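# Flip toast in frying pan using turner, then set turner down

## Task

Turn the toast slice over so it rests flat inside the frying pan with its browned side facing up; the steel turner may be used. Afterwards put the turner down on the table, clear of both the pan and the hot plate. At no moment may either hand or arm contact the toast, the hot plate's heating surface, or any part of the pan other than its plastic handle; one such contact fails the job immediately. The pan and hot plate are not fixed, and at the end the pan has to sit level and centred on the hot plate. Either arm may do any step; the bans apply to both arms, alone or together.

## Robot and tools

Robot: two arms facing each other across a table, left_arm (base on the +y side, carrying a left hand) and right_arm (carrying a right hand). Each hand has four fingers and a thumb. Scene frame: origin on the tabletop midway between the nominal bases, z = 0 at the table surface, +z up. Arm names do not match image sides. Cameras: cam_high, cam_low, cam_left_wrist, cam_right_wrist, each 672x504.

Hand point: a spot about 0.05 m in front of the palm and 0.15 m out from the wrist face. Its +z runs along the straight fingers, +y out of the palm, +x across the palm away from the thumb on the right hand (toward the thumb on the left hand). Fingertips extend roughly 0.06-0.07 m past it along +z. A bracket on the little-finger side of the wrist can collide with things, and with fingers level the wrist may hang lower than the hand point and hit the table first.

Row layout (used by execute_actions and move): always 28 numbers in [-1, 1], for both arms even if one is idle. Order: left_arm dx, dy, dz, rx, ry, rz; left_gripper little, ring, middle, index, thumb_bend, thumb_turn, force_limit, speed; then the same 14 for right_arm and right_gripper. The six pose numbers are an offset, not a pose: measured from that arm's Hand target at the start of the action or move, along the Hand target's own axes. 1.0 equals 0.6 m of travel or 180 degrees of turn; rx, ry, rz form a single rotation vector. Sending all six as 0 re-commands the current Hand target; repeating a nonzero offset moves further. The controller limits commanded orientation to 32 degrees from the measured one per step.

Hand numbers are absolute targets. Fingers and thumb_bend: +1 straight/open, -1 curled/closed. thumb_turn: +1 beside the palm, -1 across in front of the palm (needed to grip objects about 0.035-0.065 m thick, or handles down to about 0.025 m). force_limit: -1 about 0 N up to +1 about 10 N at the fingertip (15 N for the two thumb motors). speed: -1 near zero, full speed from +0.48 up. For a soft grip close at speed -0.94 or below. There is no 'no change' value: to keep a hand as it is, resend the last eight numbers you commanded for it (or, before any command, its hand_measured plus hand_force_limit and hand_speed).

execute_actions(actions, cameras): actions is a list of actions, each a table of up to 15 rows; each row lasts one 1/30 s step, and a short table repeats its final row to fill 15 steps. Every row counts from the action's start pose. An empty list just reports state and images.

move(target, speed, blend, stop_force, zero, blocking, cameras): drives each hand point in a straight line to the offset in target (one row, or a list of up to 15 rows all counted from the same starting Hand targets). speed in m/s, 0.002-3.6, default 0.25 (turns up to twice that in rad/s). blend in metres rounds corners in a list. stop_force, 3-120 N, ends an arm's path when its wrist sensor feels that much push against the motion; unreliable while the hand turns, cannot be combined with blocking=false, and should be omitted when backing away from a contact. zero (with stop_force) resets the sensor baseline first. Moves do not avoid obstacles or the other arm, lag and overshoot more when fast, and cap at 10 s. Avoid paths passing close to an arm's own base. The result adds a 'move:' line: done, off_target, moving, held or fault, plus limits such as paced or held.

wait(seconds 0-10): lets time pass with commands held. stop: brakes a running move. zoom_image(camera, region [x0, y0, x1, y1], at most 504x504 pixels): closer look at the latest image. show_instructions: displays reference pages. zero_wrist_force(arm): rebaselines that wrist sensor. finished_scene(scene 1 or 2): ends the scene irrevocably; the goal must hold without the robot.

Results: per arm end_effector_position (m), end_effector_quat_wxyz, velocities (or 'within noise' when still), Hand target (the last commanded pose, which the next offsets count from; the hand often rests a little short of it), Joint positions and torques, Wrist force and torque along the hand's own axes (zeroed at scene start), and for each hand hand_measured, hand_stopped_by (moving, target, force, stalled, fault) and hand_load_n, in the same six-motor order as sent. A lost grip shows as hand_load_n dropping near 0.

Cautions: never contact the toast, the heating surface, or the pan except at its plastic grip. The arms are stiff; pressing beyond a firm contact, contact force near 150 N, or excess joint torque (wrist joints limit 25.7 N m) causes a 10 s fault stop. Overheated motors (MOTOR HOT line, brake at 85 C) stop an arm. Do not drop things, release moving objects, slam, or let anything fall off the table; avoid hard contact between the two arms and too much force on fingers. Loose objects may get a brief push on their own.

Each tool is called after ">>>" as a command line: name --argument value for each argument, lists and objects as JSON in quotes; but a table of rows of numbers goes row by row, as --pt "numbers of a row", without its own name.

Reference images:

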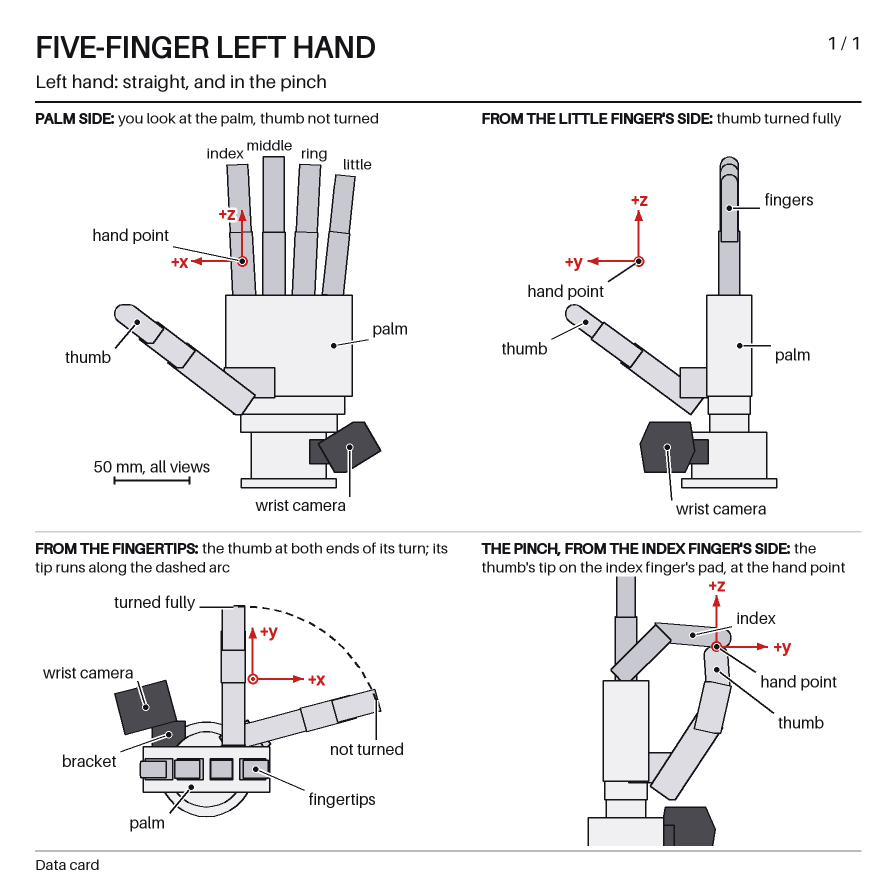

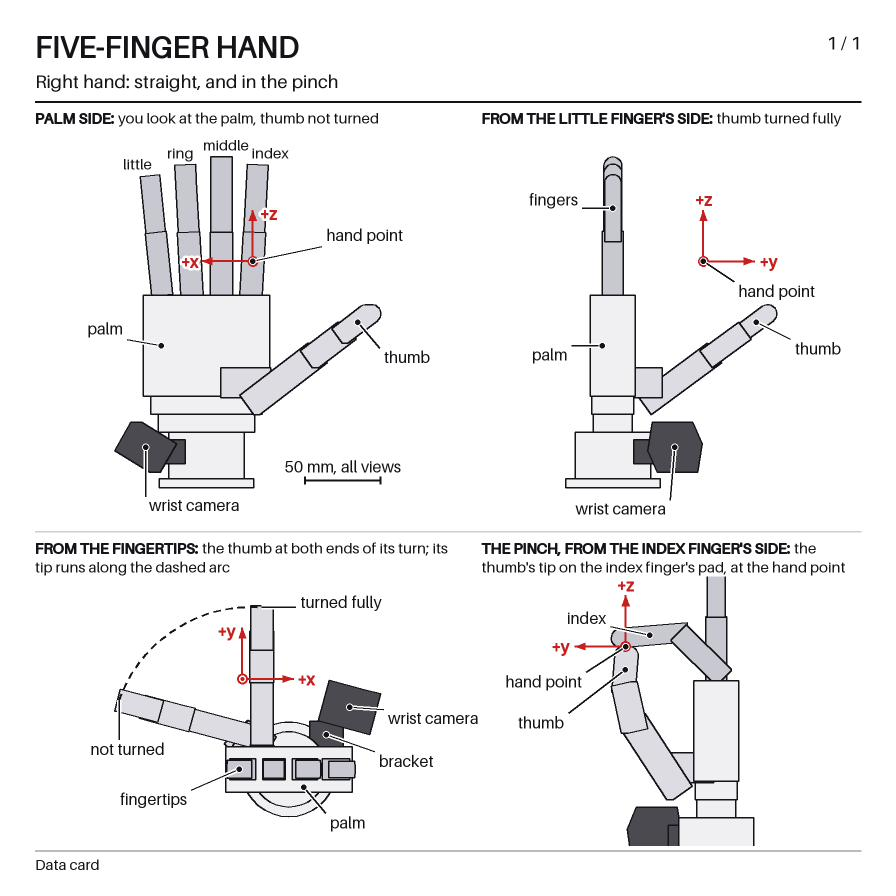

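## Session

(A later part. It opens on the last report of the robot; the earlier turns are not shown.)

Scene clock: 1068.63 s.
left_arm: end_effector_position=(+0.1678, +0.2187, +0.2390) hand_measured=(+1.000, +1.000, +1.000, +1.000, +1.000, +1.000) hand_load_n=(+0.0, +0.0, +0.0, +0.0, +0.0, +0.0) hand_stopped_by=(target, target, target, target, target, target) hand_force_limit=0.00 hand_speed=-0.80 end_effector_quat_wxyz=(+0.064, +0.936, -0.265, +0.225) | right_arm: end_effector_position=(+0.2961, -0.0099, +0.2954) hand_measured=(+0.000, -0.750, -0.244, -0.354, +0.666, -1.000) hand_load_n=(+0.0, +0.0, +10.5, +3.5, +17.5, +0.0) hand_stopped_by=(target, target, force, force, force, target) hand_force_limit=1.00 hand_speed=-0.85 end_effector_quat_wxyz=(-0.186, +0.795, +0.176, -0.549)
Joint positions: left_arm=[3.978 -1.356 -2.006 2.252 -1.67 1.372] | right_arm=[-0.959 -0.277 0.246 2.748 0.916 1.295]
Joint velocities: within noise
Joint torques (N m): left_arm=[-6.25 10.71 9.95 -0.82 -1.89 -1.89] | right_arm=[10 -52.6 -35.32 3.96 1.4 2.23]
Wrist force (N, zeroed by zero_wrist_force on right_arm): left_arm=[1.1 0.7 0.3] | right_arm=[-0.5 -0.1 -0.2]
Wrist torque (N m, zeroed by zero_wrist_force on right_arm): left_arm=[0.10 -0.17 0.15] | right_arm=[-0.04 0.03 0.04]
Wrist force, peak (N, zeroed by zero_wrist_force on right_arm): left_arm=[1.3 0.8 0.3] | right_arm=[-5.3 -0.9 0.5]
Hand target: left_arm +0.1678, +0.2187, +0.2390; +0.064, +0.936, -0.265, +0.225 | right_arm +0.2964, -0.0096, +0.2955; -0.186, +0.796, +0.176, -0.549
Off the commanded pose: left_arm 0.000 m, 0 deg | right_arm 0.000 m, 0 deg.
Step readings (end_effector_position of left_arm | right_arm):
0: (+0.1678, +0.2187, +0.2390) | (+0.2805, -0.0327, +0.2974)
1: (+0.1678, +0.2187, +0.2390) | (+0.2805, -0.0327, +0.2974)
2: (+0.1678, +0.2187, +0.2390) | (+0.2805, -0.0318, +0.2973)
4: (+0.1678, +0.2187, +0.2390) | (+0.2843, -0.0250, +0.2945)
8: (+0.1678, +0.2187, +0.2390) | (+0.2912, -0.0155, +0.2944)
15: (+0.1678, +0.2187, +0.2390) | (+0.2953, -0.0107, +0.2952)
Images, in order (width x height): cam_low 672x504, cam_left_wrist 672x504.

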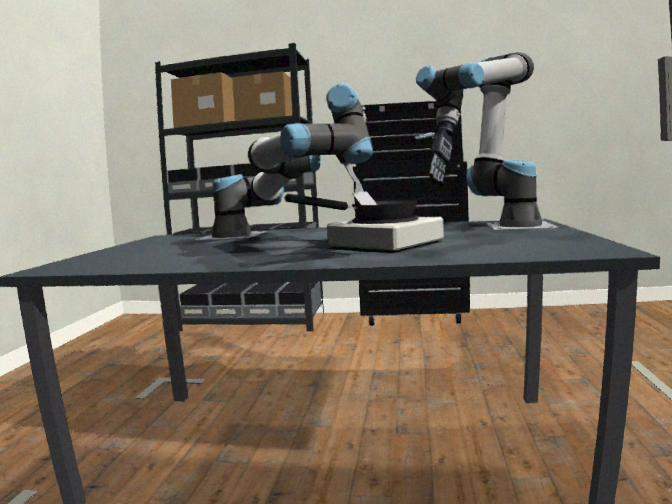

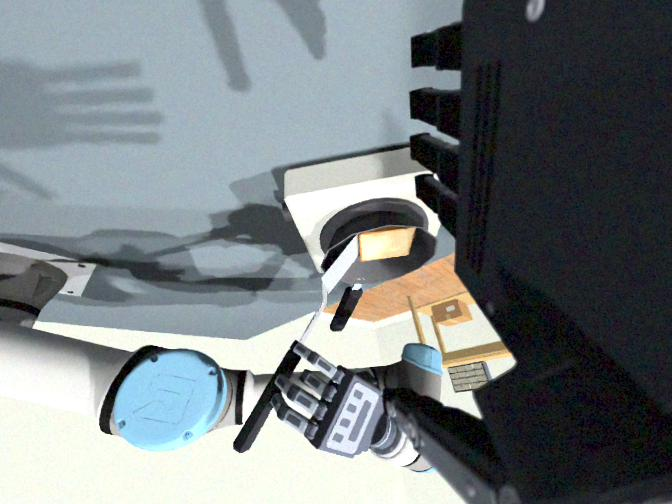

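>>> move --pt "0 0 0 0 0 0 1 1 1 1 1 1 0 -0.8 -0.1005 -0.0263 -0.0178 0 0 0 0 -0.75 -0.75 -0.75 0.15 -1 1 -0.85" --pt "0 0 0 0 0 0 1 1 1 1 1 1 0 -0.8 -0.1173 -0.0783 0.0772 0.0788 0.0635 0.016 0 -0.75 -0.75 -0.75 0.15 -1 1 -0.85" --speed 0.12 --cameras '["cam_low","cam_left_wrist","cam_high"]'

>>> zoom_image --camera "cam_high" --region '[240, 200, 340, 290]'

Scene clock: 1111.20 s.
left_arm: end_effector_position=(+0.1678, +0.2187, +0.2390) hand_measured=(+1.000, +1.000, +1.000, +1.000, +1.000, +1.000) hand_load_n=(+0.0, +0.0, +0.0, +0.0, +0.0, +0.0) hand_stopped_by=(target, target, target, target, target, target) hand_force_limit=0.00 hand_speed=-0.80 end_effector_quat_wxyz=(+0.064, +0.936, -0.265, +0.225) | right_arm: end_effector_position=(+0.2258, +0.0018, +0.3601) hand_measured=(+0.000, -0.750, -0.244, -0.354, +0.666, -1.000) hand_load_n=(+0.0, +0.0, +10.5, +3.0, +18.0, -1.0) hand_stopped_by=(target, target, force, force, force, target) hand_force_limit=1.00 hand_speed=-0.85 end_effector_quat_wxyz=(-0.285, +0.821, +0.068, -0.489)
Joint positions: left_arm=[3.978 -1.356 -2.006 2.252 -1.67 1.372] | right_arm=[-0.982 -0.692 0.835 2.371 0.657 1.482]
Joint velocities: within noise
Joint torques (N m): left_arm=[-5.81 10.94 11.04 -1.09 -2.01 -1.76] | right_arm=[-11.99 -71.15 -4.76 0.74 -2.21 2.21]
Wrist force (N, zeroed by zero_wrist_force on right_arm): left_arm=[1.3 0.5 0.1] | right_arm=[-0.1 0.0 -0.1]
Wrist torque (N m, zeroed by zero_wrist_force on right_arm): left_arm=[0.08 -0.22 0.17] | right_arm=[-0.02 0.01 0.01]
Wrist force, peak (N, zeroed by zero_wrist_force on right_arm): left_arm=[1.4 0.8 0.2] | right_arm=[1.1 0.6 -0.2]
Hand target: left_arm +0.1678, +0.2187, +0.2390; +0.064, +0.936, -0.265, +0.225 | right_arm +0.2258, +0.0018, +0.3601; -0.285, +0.821, +0.068, -0.489
Off the commanded pose: left_arm 0.000 m, 0 deg | right_arm 0.000 m, 0 deg.
move: done
Images, in order (width x height): cam_high 672x504, cam_low 672x504, cam_left_wrist 672x504.

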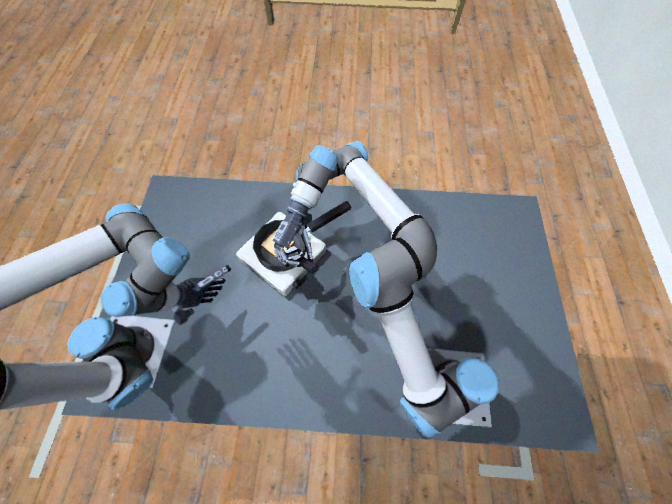

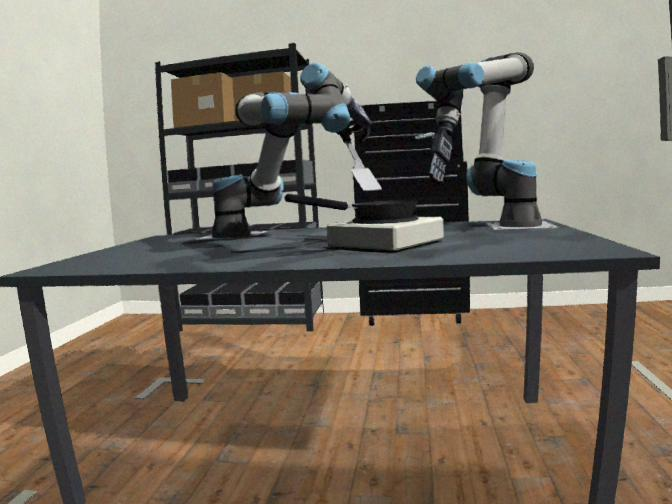

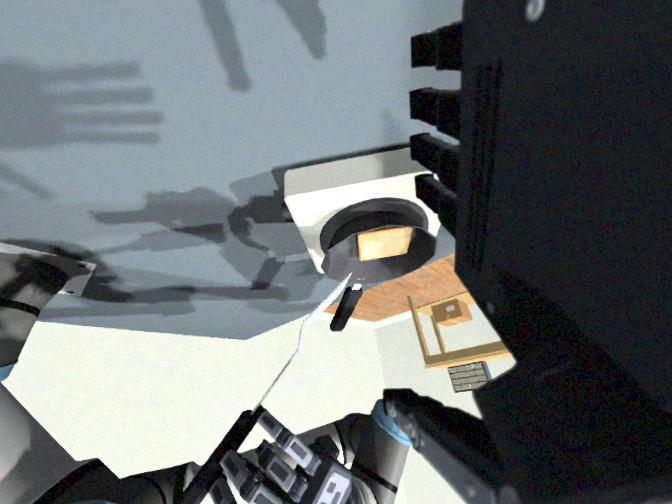

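Scaled by 5.040.

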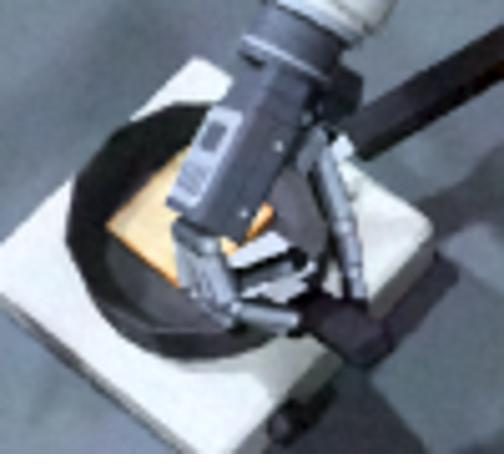

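>>> move --target '[0,0,0,0,0,0,1,1,1,1,1,1,0,-0.8,0.0792,0.0551,0.0371,0,0,0,0,-0.75,-0.75,-0.75,0.15,-1,1,-0.85]' --speed 0.08 --cameras '["cam_low","cam_left_wrist","cam_high"]'

>>> zoom_image --camera "cam_high" --region '[240, 200, 340, 290]'

>>> zoom_image --camera "cam_left_wrist" --region '[270, 190, 450, 330]'

Scene clock: 1118.70 s.
left_arm: end_effector_position=(+0.1678, +0.2187, +0.2390) hand_measured=(+1.000, +1.000, +1.000, +1.000, +1.000, +1.000) hand_load_n=(+0.0, +0.0, +0.0, +0.0, +0.0, +0.0) hand_stopped_by=(target, target, target, target, target, target) hand_force_limit=0.00 hand_speed=-0.80 end_effector_quat_wxyz=(+0.064, +0.936, -0.265, +0.225) | right_arm: end_effector_position=(+0.2258, +0.0020, +0.2982) hand_measured=(+0.000, -0.750, -0.244, -0.354, +0.666, -1.000) hand_load_n=(-0.5, +0.0, +10.5, +4.5, +17.5, -1.5) hand_stopped_by=(target, target, force, force, force, target) hand_force_limit=1.00 hand_speed=-0.85 end_effector_quat_wxyz=(-0.285, +0.821, +0.068, -0.489)
Joint positions: left_arm=[3.978 -1.356 -2.006 2.252 -1.67 1.372] | right_arm=[-0.982 -0.653 0.924 2.243 0.657 1.482]
Joint velocities: within noise
Joint torques (N m): left_arm=[-6.02 11.63 10.68 -0.96 -1.91 -1.73] | right_arm=[0.6 -42.4 -4.5 0.94 -2.28 2.41]
Wrist force (N, zeroed by zero_wrist_force on right_arm): left_arm=[0.9 0.7 0.1] | right_arm=[-0.1 -0.1 -0.3]
Wrist torque (N m, zeroed by zero_wrist_force on right_arm): left_arm=[0.11 -0.16 0.15] | right_arm=[0.00 0.01 -0.04]
Wrist force, peak (N, zeroed by zero_wrist_force on right_arm): left_arm=[1.4 0.6 0.2] | right_arm=[-0.9 -0.3 -0.2]
Hand target: left_arm +0.1678, +0.2187, +0.2390; +0.064, +0.936, -0.265, +0.225 | right_arm +0.2258, +0.0020, +0.2981; -0.285, +0.821, +0.068, -0.489
Off the commanded pose: left_arm 0.000 m, 0 deg | right_arm 0.000 m, 0 deg.
move: done
Images, in order (width x height): cam_high 672x504, cam_low 672x504, cam_left_wrist 672x504.

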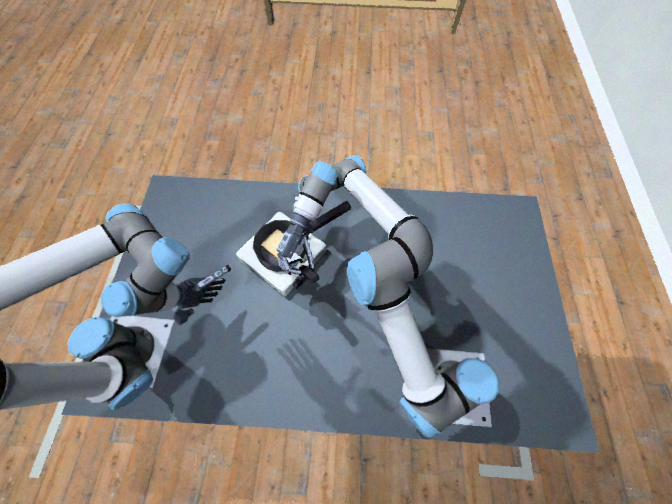

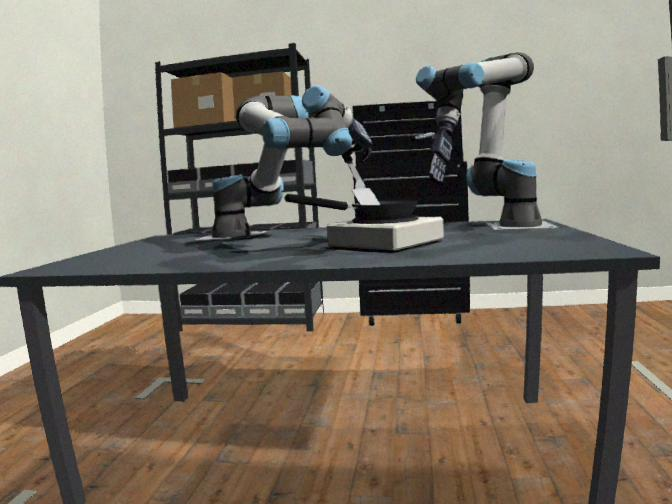

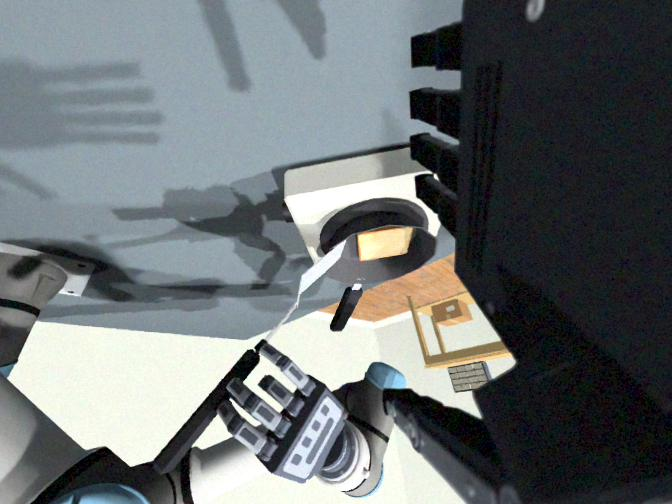

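Scaled by 5.040.

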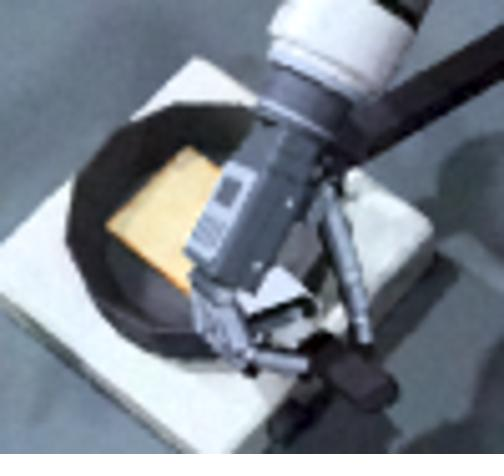

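Scaled by 2.800.

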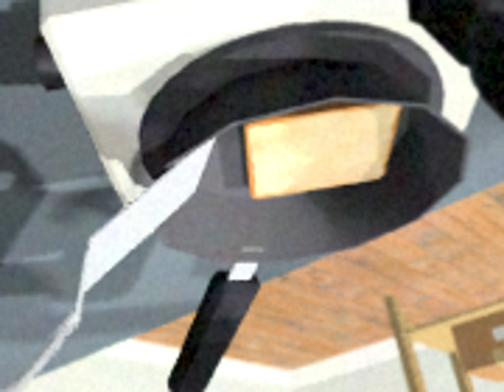

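>>> move --pt "0 0 0 0 0 0 1 1 1 1 1 1 0 -0.8 0.0115 0.008 0.0054 0 0 0 0 -0.75 -0.75 -0.75 0.15 -1 1 -0.85" --pt "0 0 0 0 0 0 1 1 1 1 1 1 0 -0.8 0.0437 -0.0238 -0.016 0 0 0 0 -0.75 -0.75 -0.75 0.15 -1 1 -0.85" --speed 0.04 --cameras '["cam_low","cam_left_wrist","cam_high"]'

>>> zoom_image --camera "cam_high" --region '[240, 200, 340, 290]'

>>> zoom_image --camera "cam_left_wrist" --region '[270, 190, 450, 330]'

Scene clock: 1124.73 s.
left_arm: end_effector_position=(+0.1678, +0.2187, +0.2390) hand_measured=(+1.000, +1.000, +1.000, +1.000, +1.000, +1.000) hand_load_n=(+0.0, +0.0, +0.0, +0.0, +0.0, +0.0) hand_stopped_by=(target, target, target, target, target, target) hand_force_limit=0.00 hand_speed=-0.80 end_effector_quat_wxyz=(+0.064, +0.936, -0.265, +0.225) | right_arm: end_effector_position=(+0.2497, +0.0202, +0.2891) hand_measured=(+0.000, -0.750, -0.244, -0.354, +0.666, -1.000) hand_load_n=(+0.0, +0.0, +14.0, -1.5, +16.5, -1.5) hand_stopped_by=(target, target, force, force, force, target) hand_force_limit=1.00 hand_speed=-0.85 end_effector_quat_wxyz=(-0.285, +0.821, +0.068, -0.489)
Joint positions: left_arm=[3.978 -1.356 -2.006 2.252 -1.67 1.372] | right_arm=[-0.978 -0.552 0.754 2.31 0.654 1.486]
Joint velocities: within noise
Joint torques (N m): left_arm=[-5.87 9.84 10.61 -1.02 -1.95 -1.72] | right_arm=[10.45 -46.72 -33.6 4.16 1.18 2.27]
Wrist force (N, zeroed by zero_wrist_force on right_arm): left_arm=[1.0 0.7 0.3] | right_arm=[-0.4 0.4 0.5]
Wrist torque (N m, zeroed by zero_wrist_force on right_arm): left_arm=[0.10 -0.16 0.15] | right_arm=[0.00 -0.04 0.06]
Wrist force, peak (N, zeroed by zero_wrist_force on right_arm): left_arm=[1.4 0.9 0.1] | right_arm=[-0.9 -0.5 -0.4]
Hand target: left_arm +0.1678, +0.2187, +0.2390; +0.064, +0.936, -0.265, +0.225 | right_arm +0.2497, +0.0202, +0.2891; -0.285, +0.821, +0.068, -0.489
Off the commanded pose: left_arm 0.000 m, 0 deg | right_arm 0.000 m, 0 deg.
move: done
Images, in order (width x height): cam_high 672x504, cam_low 672x504, cam_left_wrist 672x504.

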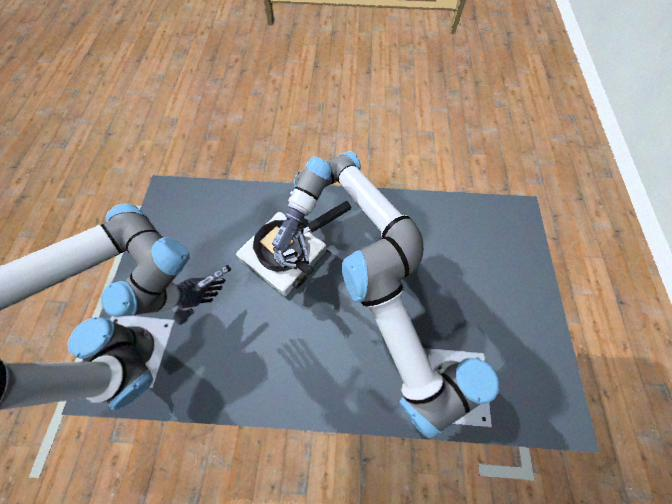

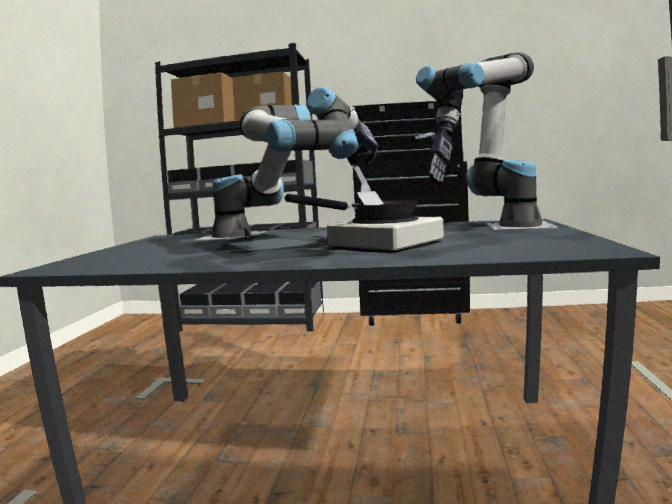

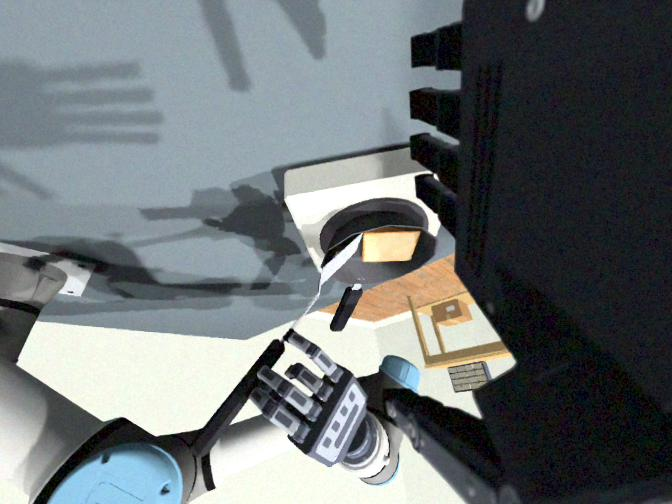

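Scaled by 5.040.

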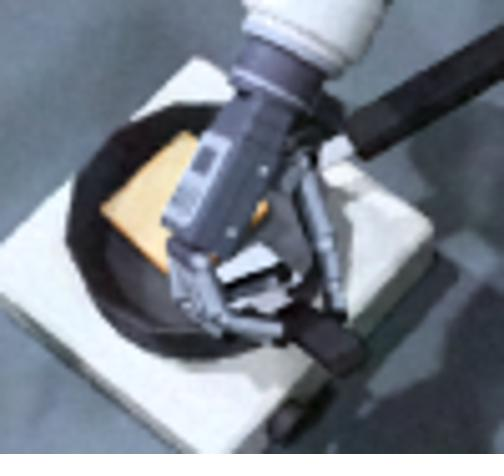

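Scaled by 2.800.

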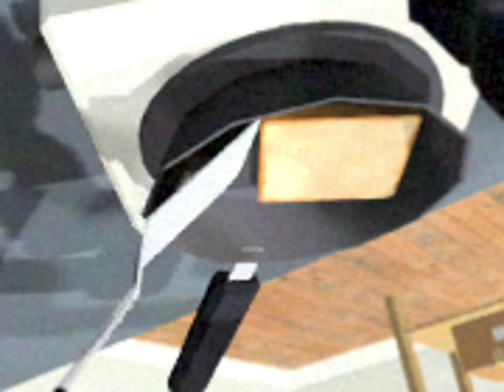

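>>> move --target '[0,0,0,0,0,0,1,1,1,1,1,1,0,-0.8,0.0129,-0.0127,-0.0086,0,0,0,0,-0.75,-0.75,-0.75,0.15,-1,1,-0.85]' --speed 0.04 --cameras '["cam_low","cam_left_wrist","cam_high"]'

>>> zoom_image --camera "cam_high" --region '[240, 200, 340, 290]'

>>> zoom_image --camera "cam_left_wrist" --region '[310, 200, 450, 310]'

>>> zoom_image --camera "cam_low" --region '[320, 160, 420, 230]'

Scene clock: 1129.57 s.
left_arm: end_effector_position=(+0.1678, +0.2187, +0.2390) hand_measured=(+1.000, +1.000, +1.000, +1.000, +1.000, +1.000) hand_load_n=(+0.0, +0.0, +0.0, +0.0, +0.0, +0.0) hand_stopped_by=(target, target, target, target, target, target) hand_force_limit=0.00 hand_speed=-0.80 end_effector_quat_wxyz=(+0.064, +0.936, -0.265, +0.225) | right_arm: end_effector_position=(+0.2593, +0.0274, +0.2891) hand_measured=(+0.000, -0.750, -0.244, -0.354, +0.666, -1.000) hand_load_n=(+0.0, +0.5, +12.5, -0.5, +17.0, -0.5) hand_stopped_by=(target, target, force, force, force, target) hand_force_limit=1.00 hand_speed=-0.85 end_effector_quat_wxyz=(-0.285, +0.821, +0.068, -0.489)
Joint positions: left_arm=[3.978 -1.356 -2.006 2.252 -1.67 1.372] | right_arm=[-0.977 -0.509 0.669 2.35 0.652 1.487]
Joint velocities: within noise
Joint torques (N m): left_arm=[-5.42 10.92 11.88 -1.22 -1.9 -1.48] | right_arm=[10.63 -47.92 -32.92 4.19 1.14 2.23]
Wrist force (N, zeroed by zero_wrist_force on right_arm): left_arm=[1.3 0.7 0.1] | right_arm=[-0.3 0.2 0.1]
Wrist torque (N m, zeroed by zero_wrist_force on right_arm): left_arm=[0.12 -0.22 0.17] | right_arm=[0.00 0.00 0.06]
Wrist force, peak (N, zeroed by zero_wrist_force on right_arm): left_arm=[1.4 0.7 0.6] | right_arm=[-0.3 0.4 0.8]
Hand target: left_arm +0.1678, +0.2187, +0.2390; +0.064, +0.936, -0.265, +0.225 | right_arm +0.2593, +0.0274, +0.2891; -0.285, +0.821, +0.068, -0.489
Off the commanded pose: left_arm 0.000 m, 0 deg | right_arm 0.000 m, 0 deg.
move: done
Images, in order (width x height): cam_high 672x504, cam_low 672x504, cam_left_wrist 672x504.

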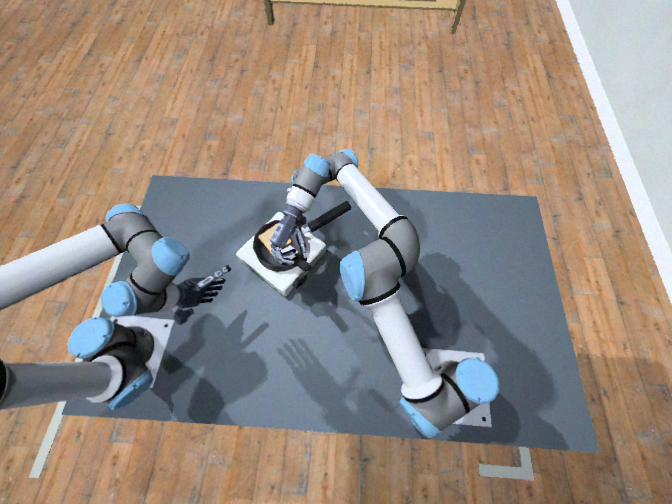

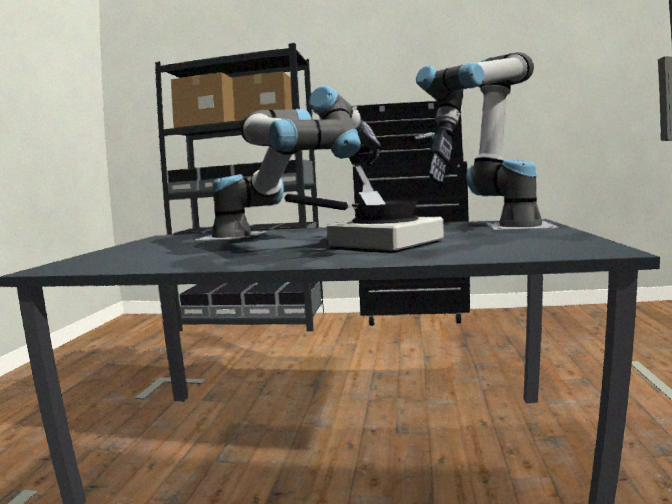

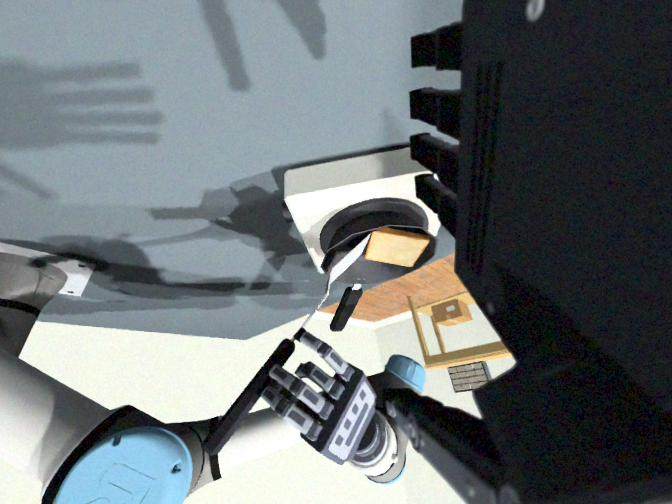

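Scaled by 5.040.

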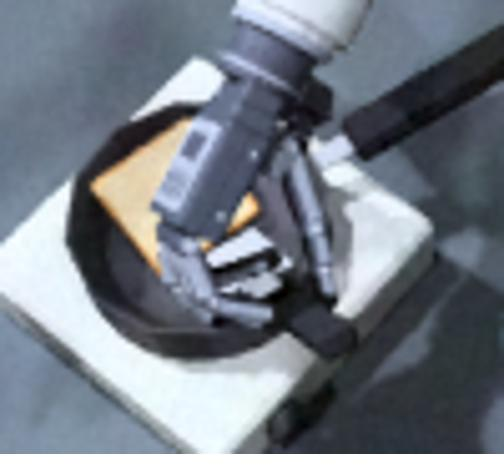

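Scaled by 3.600.

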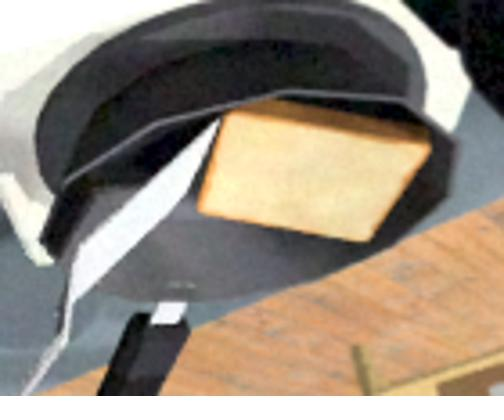

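Scaled by 5.040.

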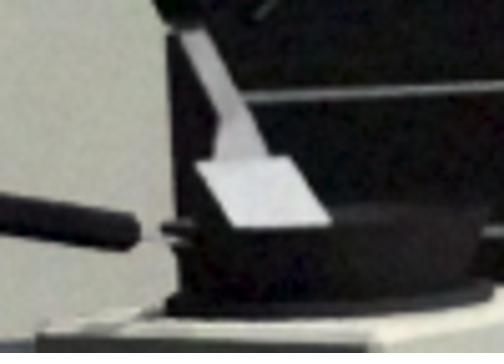

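>>> move --target '[0,0,0,0,0,0,1,1,1,1,1,1,0,-0.8,-0.0048,-0.0125,-0.0083,0,0,0,0,-0.75,-0.75,-0.75,0.15,-1,1,-0.85]' --speed 0.03 --cameras '["cam_low","cam_left_wrist"]'

>>> zoom_image --camera "cam_left_wrist" --region '[310, 200, 450, 310]'

Scene clock: 1133.37 s.
left_arm: end_effector_position=(+0.1678, +0.2187, +0.2390) hand_measured=(+1.000, +1.000, +1.000, +1.000, +1.000, +1.000) hand_load_n=(+0.0, +0.0, +0.0, +0.0, +0.0, +0.0) hand_stopped_by=(target, target, target, target, target, target) hand_force_limit=0.00 hand_speed=-0.80 end_effector_quat_wxyz=(+0.064, +0.936, -0.265, +0.225) | right_arm: end_effector_position=(+0.2633, +0.0305, +0.2971) hand_measured=(+0.000, -0.750, -0.244, -0.354, +0.666, -1.000) hand_load_n=(+0.0, +0.0, +13.0, -1.0, +16.5, -1.0) hand_stopped_by=(target, target, force, force, force, target) hand_force_limit=1.00 hand_speed=-0.85 end_effector_quat_wxyz=(-0.285, +0.821, +0.068, -0.489)
Joint positions: left_arm=[3.978 -1.356 -2.006 2.252 -1.67 1.372] | right_arm=[-0.976 -0.493 0.618 2.385 0.652 1.488]
Joint velocities: within noise
Joint torques (N m): left_arm=[-5.78 9.69 10.78 -1.36 -1.99 -1.61] | right_arm=[10.26 -48.48 -32.72 3.86 -0.48 2.31]
Wrist force (N, zeroed by zero_wrist_force on right_arm): left_arm=[1.0 0.6 0.4] | right_arm=[-0.2 0.4 0.1]
Wrist torque (N m, zeroed by zero_wrist_force on right_arm): left_arm=[0.08 -0.17 0.16] | right_arm=[0.00 -0.02 0.07]
Wrist force, peak (N, zeroed by zero_wrist_force on right_arm): left_arm=[1.3 0.9 0.0] | right_arm=[-0.4 0.6 0.3]
Hand target: left_arm +0.1678, +0.2187, +0.2390; +0.064, +0.936, -0.265, +0.225 | right_arm +0.2633, +0.0305, +0.2971; -0.285, +0.821, +0.068, -0.489
Off the commanded pose: left_arm 0.000 m, 0 deg | right_arm 0.000 m, 0 deg.
move: done
Images, in order (width x height): cam_low 672x504, cam_left_wrist 672x504.

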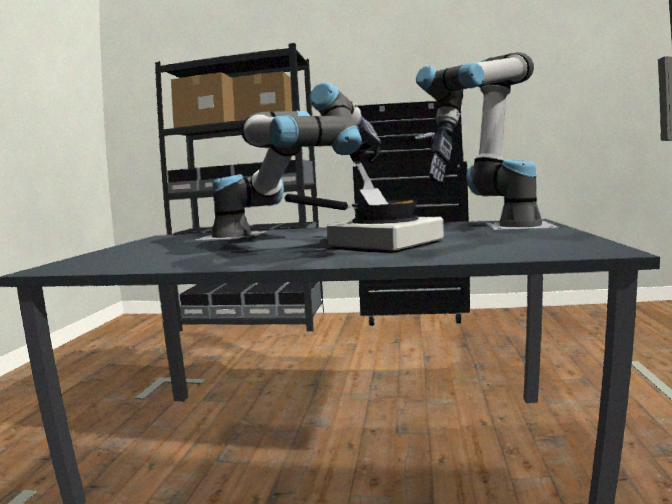

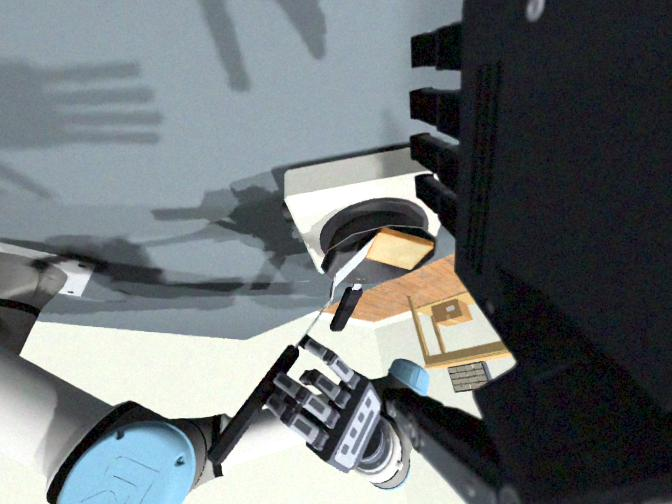

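Scaled by 3.600.

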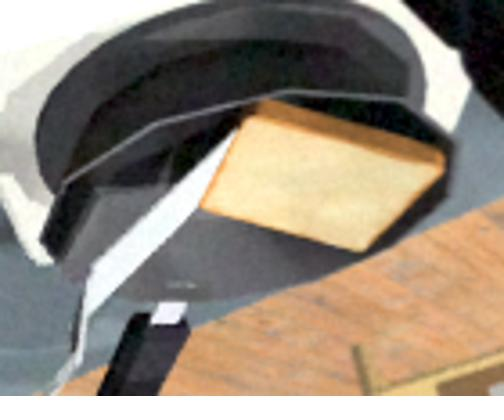

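>>> move --target '[0,0,0,0,0,0,1,1,1,1,1,1,0,-0.8,-0.0102,-0.0071,-0.0048,0,0,0,0,-0.75,-0.75,-0.75,0.15,-1,1,-0.85]' --speed 0.03 --cameras '["cam_low","cam_left_wrist"]'

>>> zoom_image --camera "cam_left_wrist" --region '[310, 200, 450, 310]'

Scene clock: 1137.87 s.
left_arm: end_effector_position=(+0.1678, +0.2187, +0.2390) hand_measured=(+1.000, +1.000, +1.000, +1.000, +1.000, +1.000) hand_load_n=(+0.0, +0.0, +0.0, +0.0, +0.0, +0.0) hand_stopped_by=(target, target, target, target, target, target) hand_force_limit=0.00 hand_speed=-0.80 end_effector_quat_wxyz=(+0.064, +0.936, -0.265, +0.225) | right_arm: end_effector_position=(+0.2633, +0.0305, +0.3050) hand_measured=(+0.000, -0.750, -0.244, -0.354, +0.666, -1.000) hand_load_n=(+0.0, +0.0, +12.5, -0.5, +16.5, -0.5) hand_stopped_by=(target, target, force, force, force, target) hand_force_limit=1.00 hand_speed=-0.85 end_effector_quat_wxyz=(-0.285, +0.821, +0.068, -0.489)
Joint positions: left_arm=[3.978 -1.356 -2.006 2.252 -1.67 1.372] | right_arm=[-0.976 -0.497 0.605 2.402 0.652 1.488]
Joint velocities: within noise
Joint torques (N m): left_arm=[-6.55 9.94 10.96 -1.56 -1.83 -1.77] | right_arm=[2.75 -74.99 -32.72 4.19 1.14 1.32]
Wrist force (N, zeroed by zero_wrist_force on right_arm): left_arm=[0.8 0.8 0.0] | right_arm=[-0.2 0.3 0.0]
Wrist torque (N m, zeroed by zero_wrist_force on right_arm): left_arm=[0.13 -0.15 0.14] | right_arm=[0.01 0.02 0.04]
Wrist force, peak (N, zeroed by zero_wrist_force on right_arm): left_arm=[1.4 0.7 0.5] | right_arm=[-0.5 0.6 0.4]
Hand target: left_arm +0.1678, +0.2187, +0.2390; +0.064, +0.936, -0.265, +0.225 | right_arm +0.2633, +0.0305, +0.3051; -0.285, +0.821, +0.068, -0.489
Off the commanded pose: left_arm 0.000 m, 0 deg | right_arm 0.000 m, 0 deg.
move: done
Images, in order (width x height): cam_low 672x504, cam_left_wrist 672x504.

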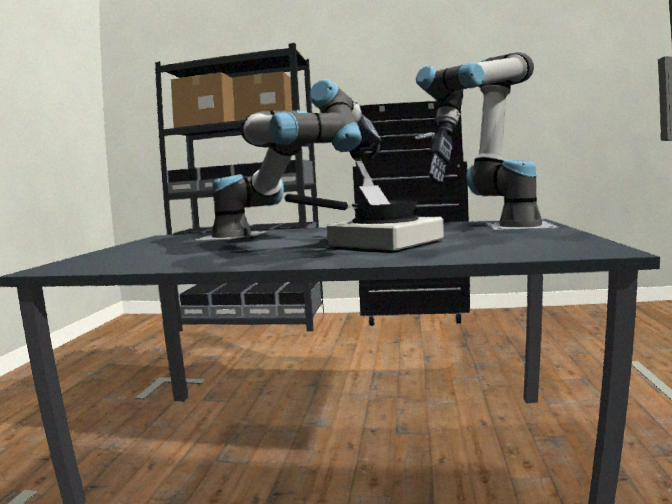

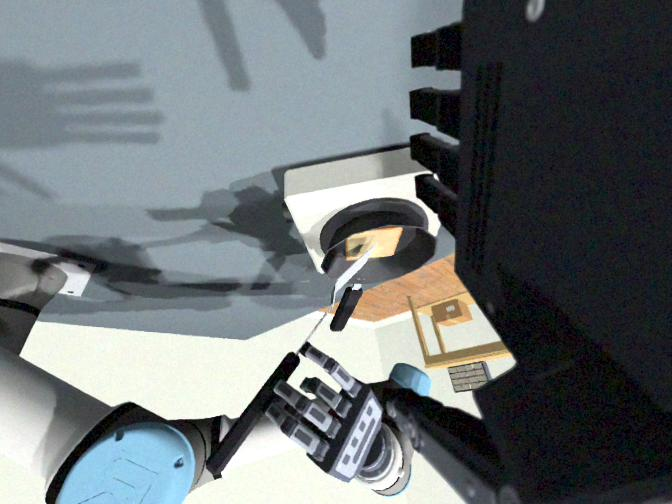

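Scaled by 3.600.

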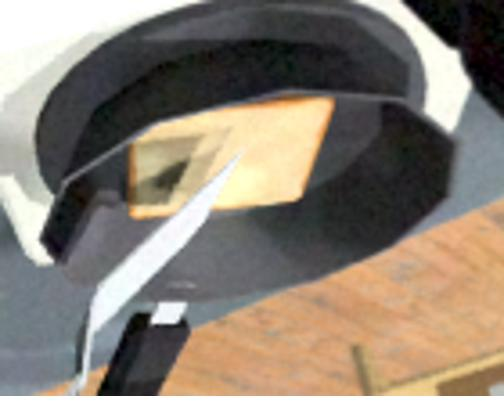

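>>> move --target '[0,0,0,0,0,0,1,1,1,1,1,1,0,-0.8,-0.1,-0.0054,-0.0036,0,0,0,0,-0.75,-0.75,-0.75,0.15,-1,1,-0.85]' --speed 0.12 --cameras '["cam_high"]'

>>> zoom_image --camera "cam_high" --region '[240, 200, 340, 290]'

Scene clock: 1176.93 s.
left_arm: end_effector_position=(+0.1678, +0.2187, +0.2390) hand_measured=(+1.000, +1.000, +1.000, +1.000, +1.000, +1.000) hand_load_n=(+0.0, +0.0, +0.0, +0.0, +0.0, +0.0) hand_stopped_by=(target, target, target, target, target, target) hand_force_limit=0.00 hand_speed=-0.80 end_effector_quat_wxyz=(+0.064, +0.936, -0.265, +0.225) | right_arm: end_effector_position=(+0.2350, +0.0089, +0.3535) hand_measured=(+0.000, -0.750, -0.244, -0.354, +0.666, -1.000) hand_load_n=(+0.0, +0.0, +12.5, +0.0, +16.5, +0.0) hand_stopped_by=(target, target, force, force, force, target) hand_force_limit=1.00 hand_speed=-0.85 end_effector_quat_wxyz=(-0.285, +0.821, +0.068, -0.489)
Joint positions: left_arm=[3.978 -1.356 -2.006 2.252 -1.67 1.372] | right_arm=[-0.98 -0.651 0.776 2.388 0.655 1.484]
Joint velocities: within noise
Joint torques (N m): left_arm=[-4.81 11.74 12.01 -1.48 -1.72 -1.42] | right_arm=[-12.26 -71.78 -6.51 0.87 -2.46 -2.74]
Wrist force (N, zeroed by zero_wrist_force on right_arm): left_arm=[1.0 0.3 0.3] | right_arm=[-0.1 0.3 -0.1]
Wrist torque (N m, zeroed by zero_wrist_force on right_arm): left_arm=[0.05 -0.16 0.16] | right_arm=[0.00 0.00 0.02]
Wrist force, peak (N, zeroed by zero_wrist_force on right_arm): left_arm=[1.5 0.7 0.4] | right_arm=[-1.1 0.3 -0.1]
Hand target: left_arm +0.1678, +0.2187, +0.2390; +0.064, +0.936, -0.265, +0.225 | right_arm +0.2349, +0.0089, +0.3535; -0.285, +0.821, +0.068, -0.489
Off the commanded pose: left_arm 0.000 m, 0 deg | right_arm 0.000 m, 0 deg.
move: done
Images, in order (width x height): cam_high 672x504.

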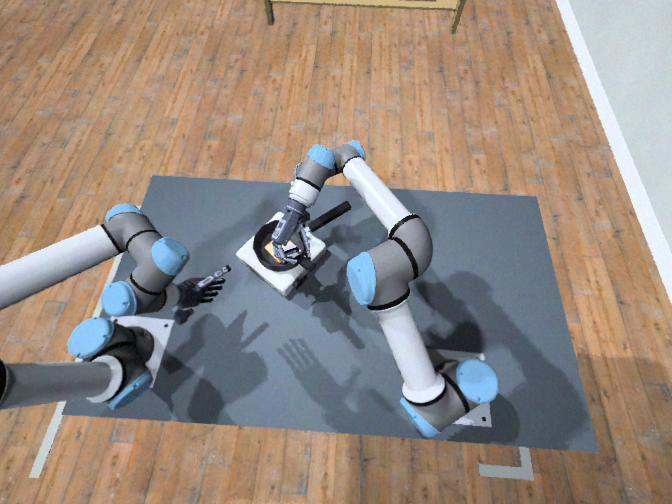

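Scaled by 5.040.

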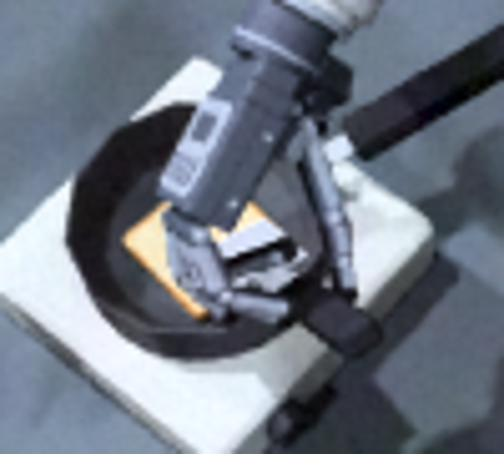

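>>> move --target '[0,0,0,0,0,0,1,1,1,1,1,1,0,-0.8,0.0697,0.0515,0.0347,0,-0.0124,0.0184,0,-0.75,-0.75,-0.75,0.15,-1,1,-0.85]' --speed 0.08 --cameras '["cam_left_wrist","cam_low"]'

>>> zoom_image --camera "cam_left_wrist" --region '[300, 200, 440, 310]'

>>> zoom_image --camera "cam_low" --region '[320, 160, 420, 230]'

Scene clock: 1186.67 s.
left_arm: end_effector_position=(+0.1678, +0.2187, +0.2390) hand_measured=(+1.000, +1.000, +1.000, +1.000, +1.000, +1.000) hand_load_n=(+0.0, +0.0, +0.0, +0.0, -0.5, +0.0) hand_stopped_by=(target, target, target, target, target, target) hand_force_limit=0.00 hand_speed=-0.80 end_effector_quat_wxyz=(+0.064, +0.936, -0.265, +0.225) | right_arm: end_effector_position=(+0.2336, +0.0080, +0.2977) hand_measured=(+0.000, -0.750, -0.244, -0.354, +0.666, -1.000) hand_load_n=(+0.0, +0.0, +13.0, +0.5, +15.5, -1.0) hand_stopped_by=(target, target, force, force, force, target) hand_force_limit=1.00 hand_speed=-0.85 end_effector_quat_wxyz=(-0.270, +0.813, +0.050, -0.513)
Joint positions: left_arm=[3.978 -1.356 -2.006 2.252 -1.67 1.372] | right_arm=[-0.979 -0.607 0.878 2.305 0.658 1.492]
Joint velocities: within noise
Joint torques (N m): left_arm=[-6.24 9.44 10.97 -1.13 -1.79 -1.49] | right_arm=[6.11 -42.71 -4.75 0.22 1.42 2.37]
Wrist force (N, zeroed by zero_wrist_force on right_arm): left_arm=[1.0 0.7 0.3] | right_arm=[-1.5 -0.5 0.0]
Wrist torque (N m, zeroed by zero_wrist_force on right_arm): left_arm=[0.10 -0.17 0.15] | right_arm=[-0.02 0.03 -0.14]
Wrist force, peak (N, zeroed by zero_wrist_force on right_arm): left_arm=[1.4 0.7 0.4] | right_arm=[-1.5 -0.6 -0.2]
Hand target: left_arm +0.1678, +0.2187, +0.2390; +0.064, +0.936, -0.265, +0.225 | right_arm +0.2336, +0.0080, +0.2975; -0.270, +0.813, +0.050, -0.513
Off the commanded pose: left_arm 0.000 m, 0 deg | right_arm 0.000 m, 0 deg.
move: done
Images, in order (width x height): cam_low 672x504, cam_left_wrist 672x504.

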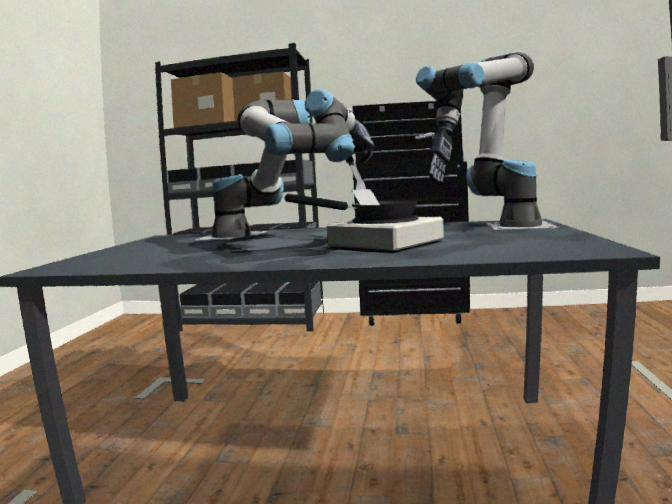

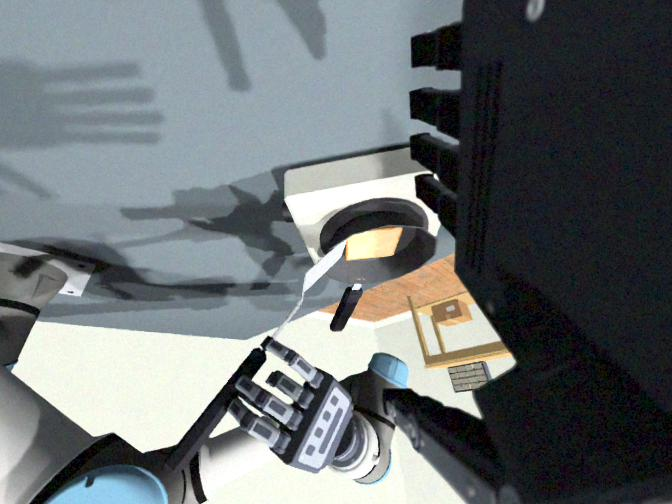

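Scaled by 3.600.

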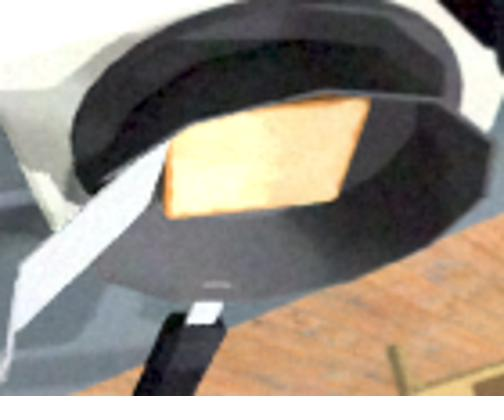

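Scaled by 5.040.

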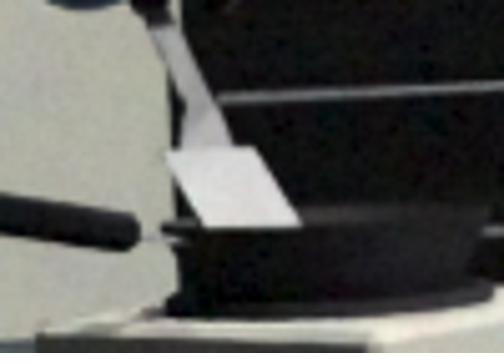

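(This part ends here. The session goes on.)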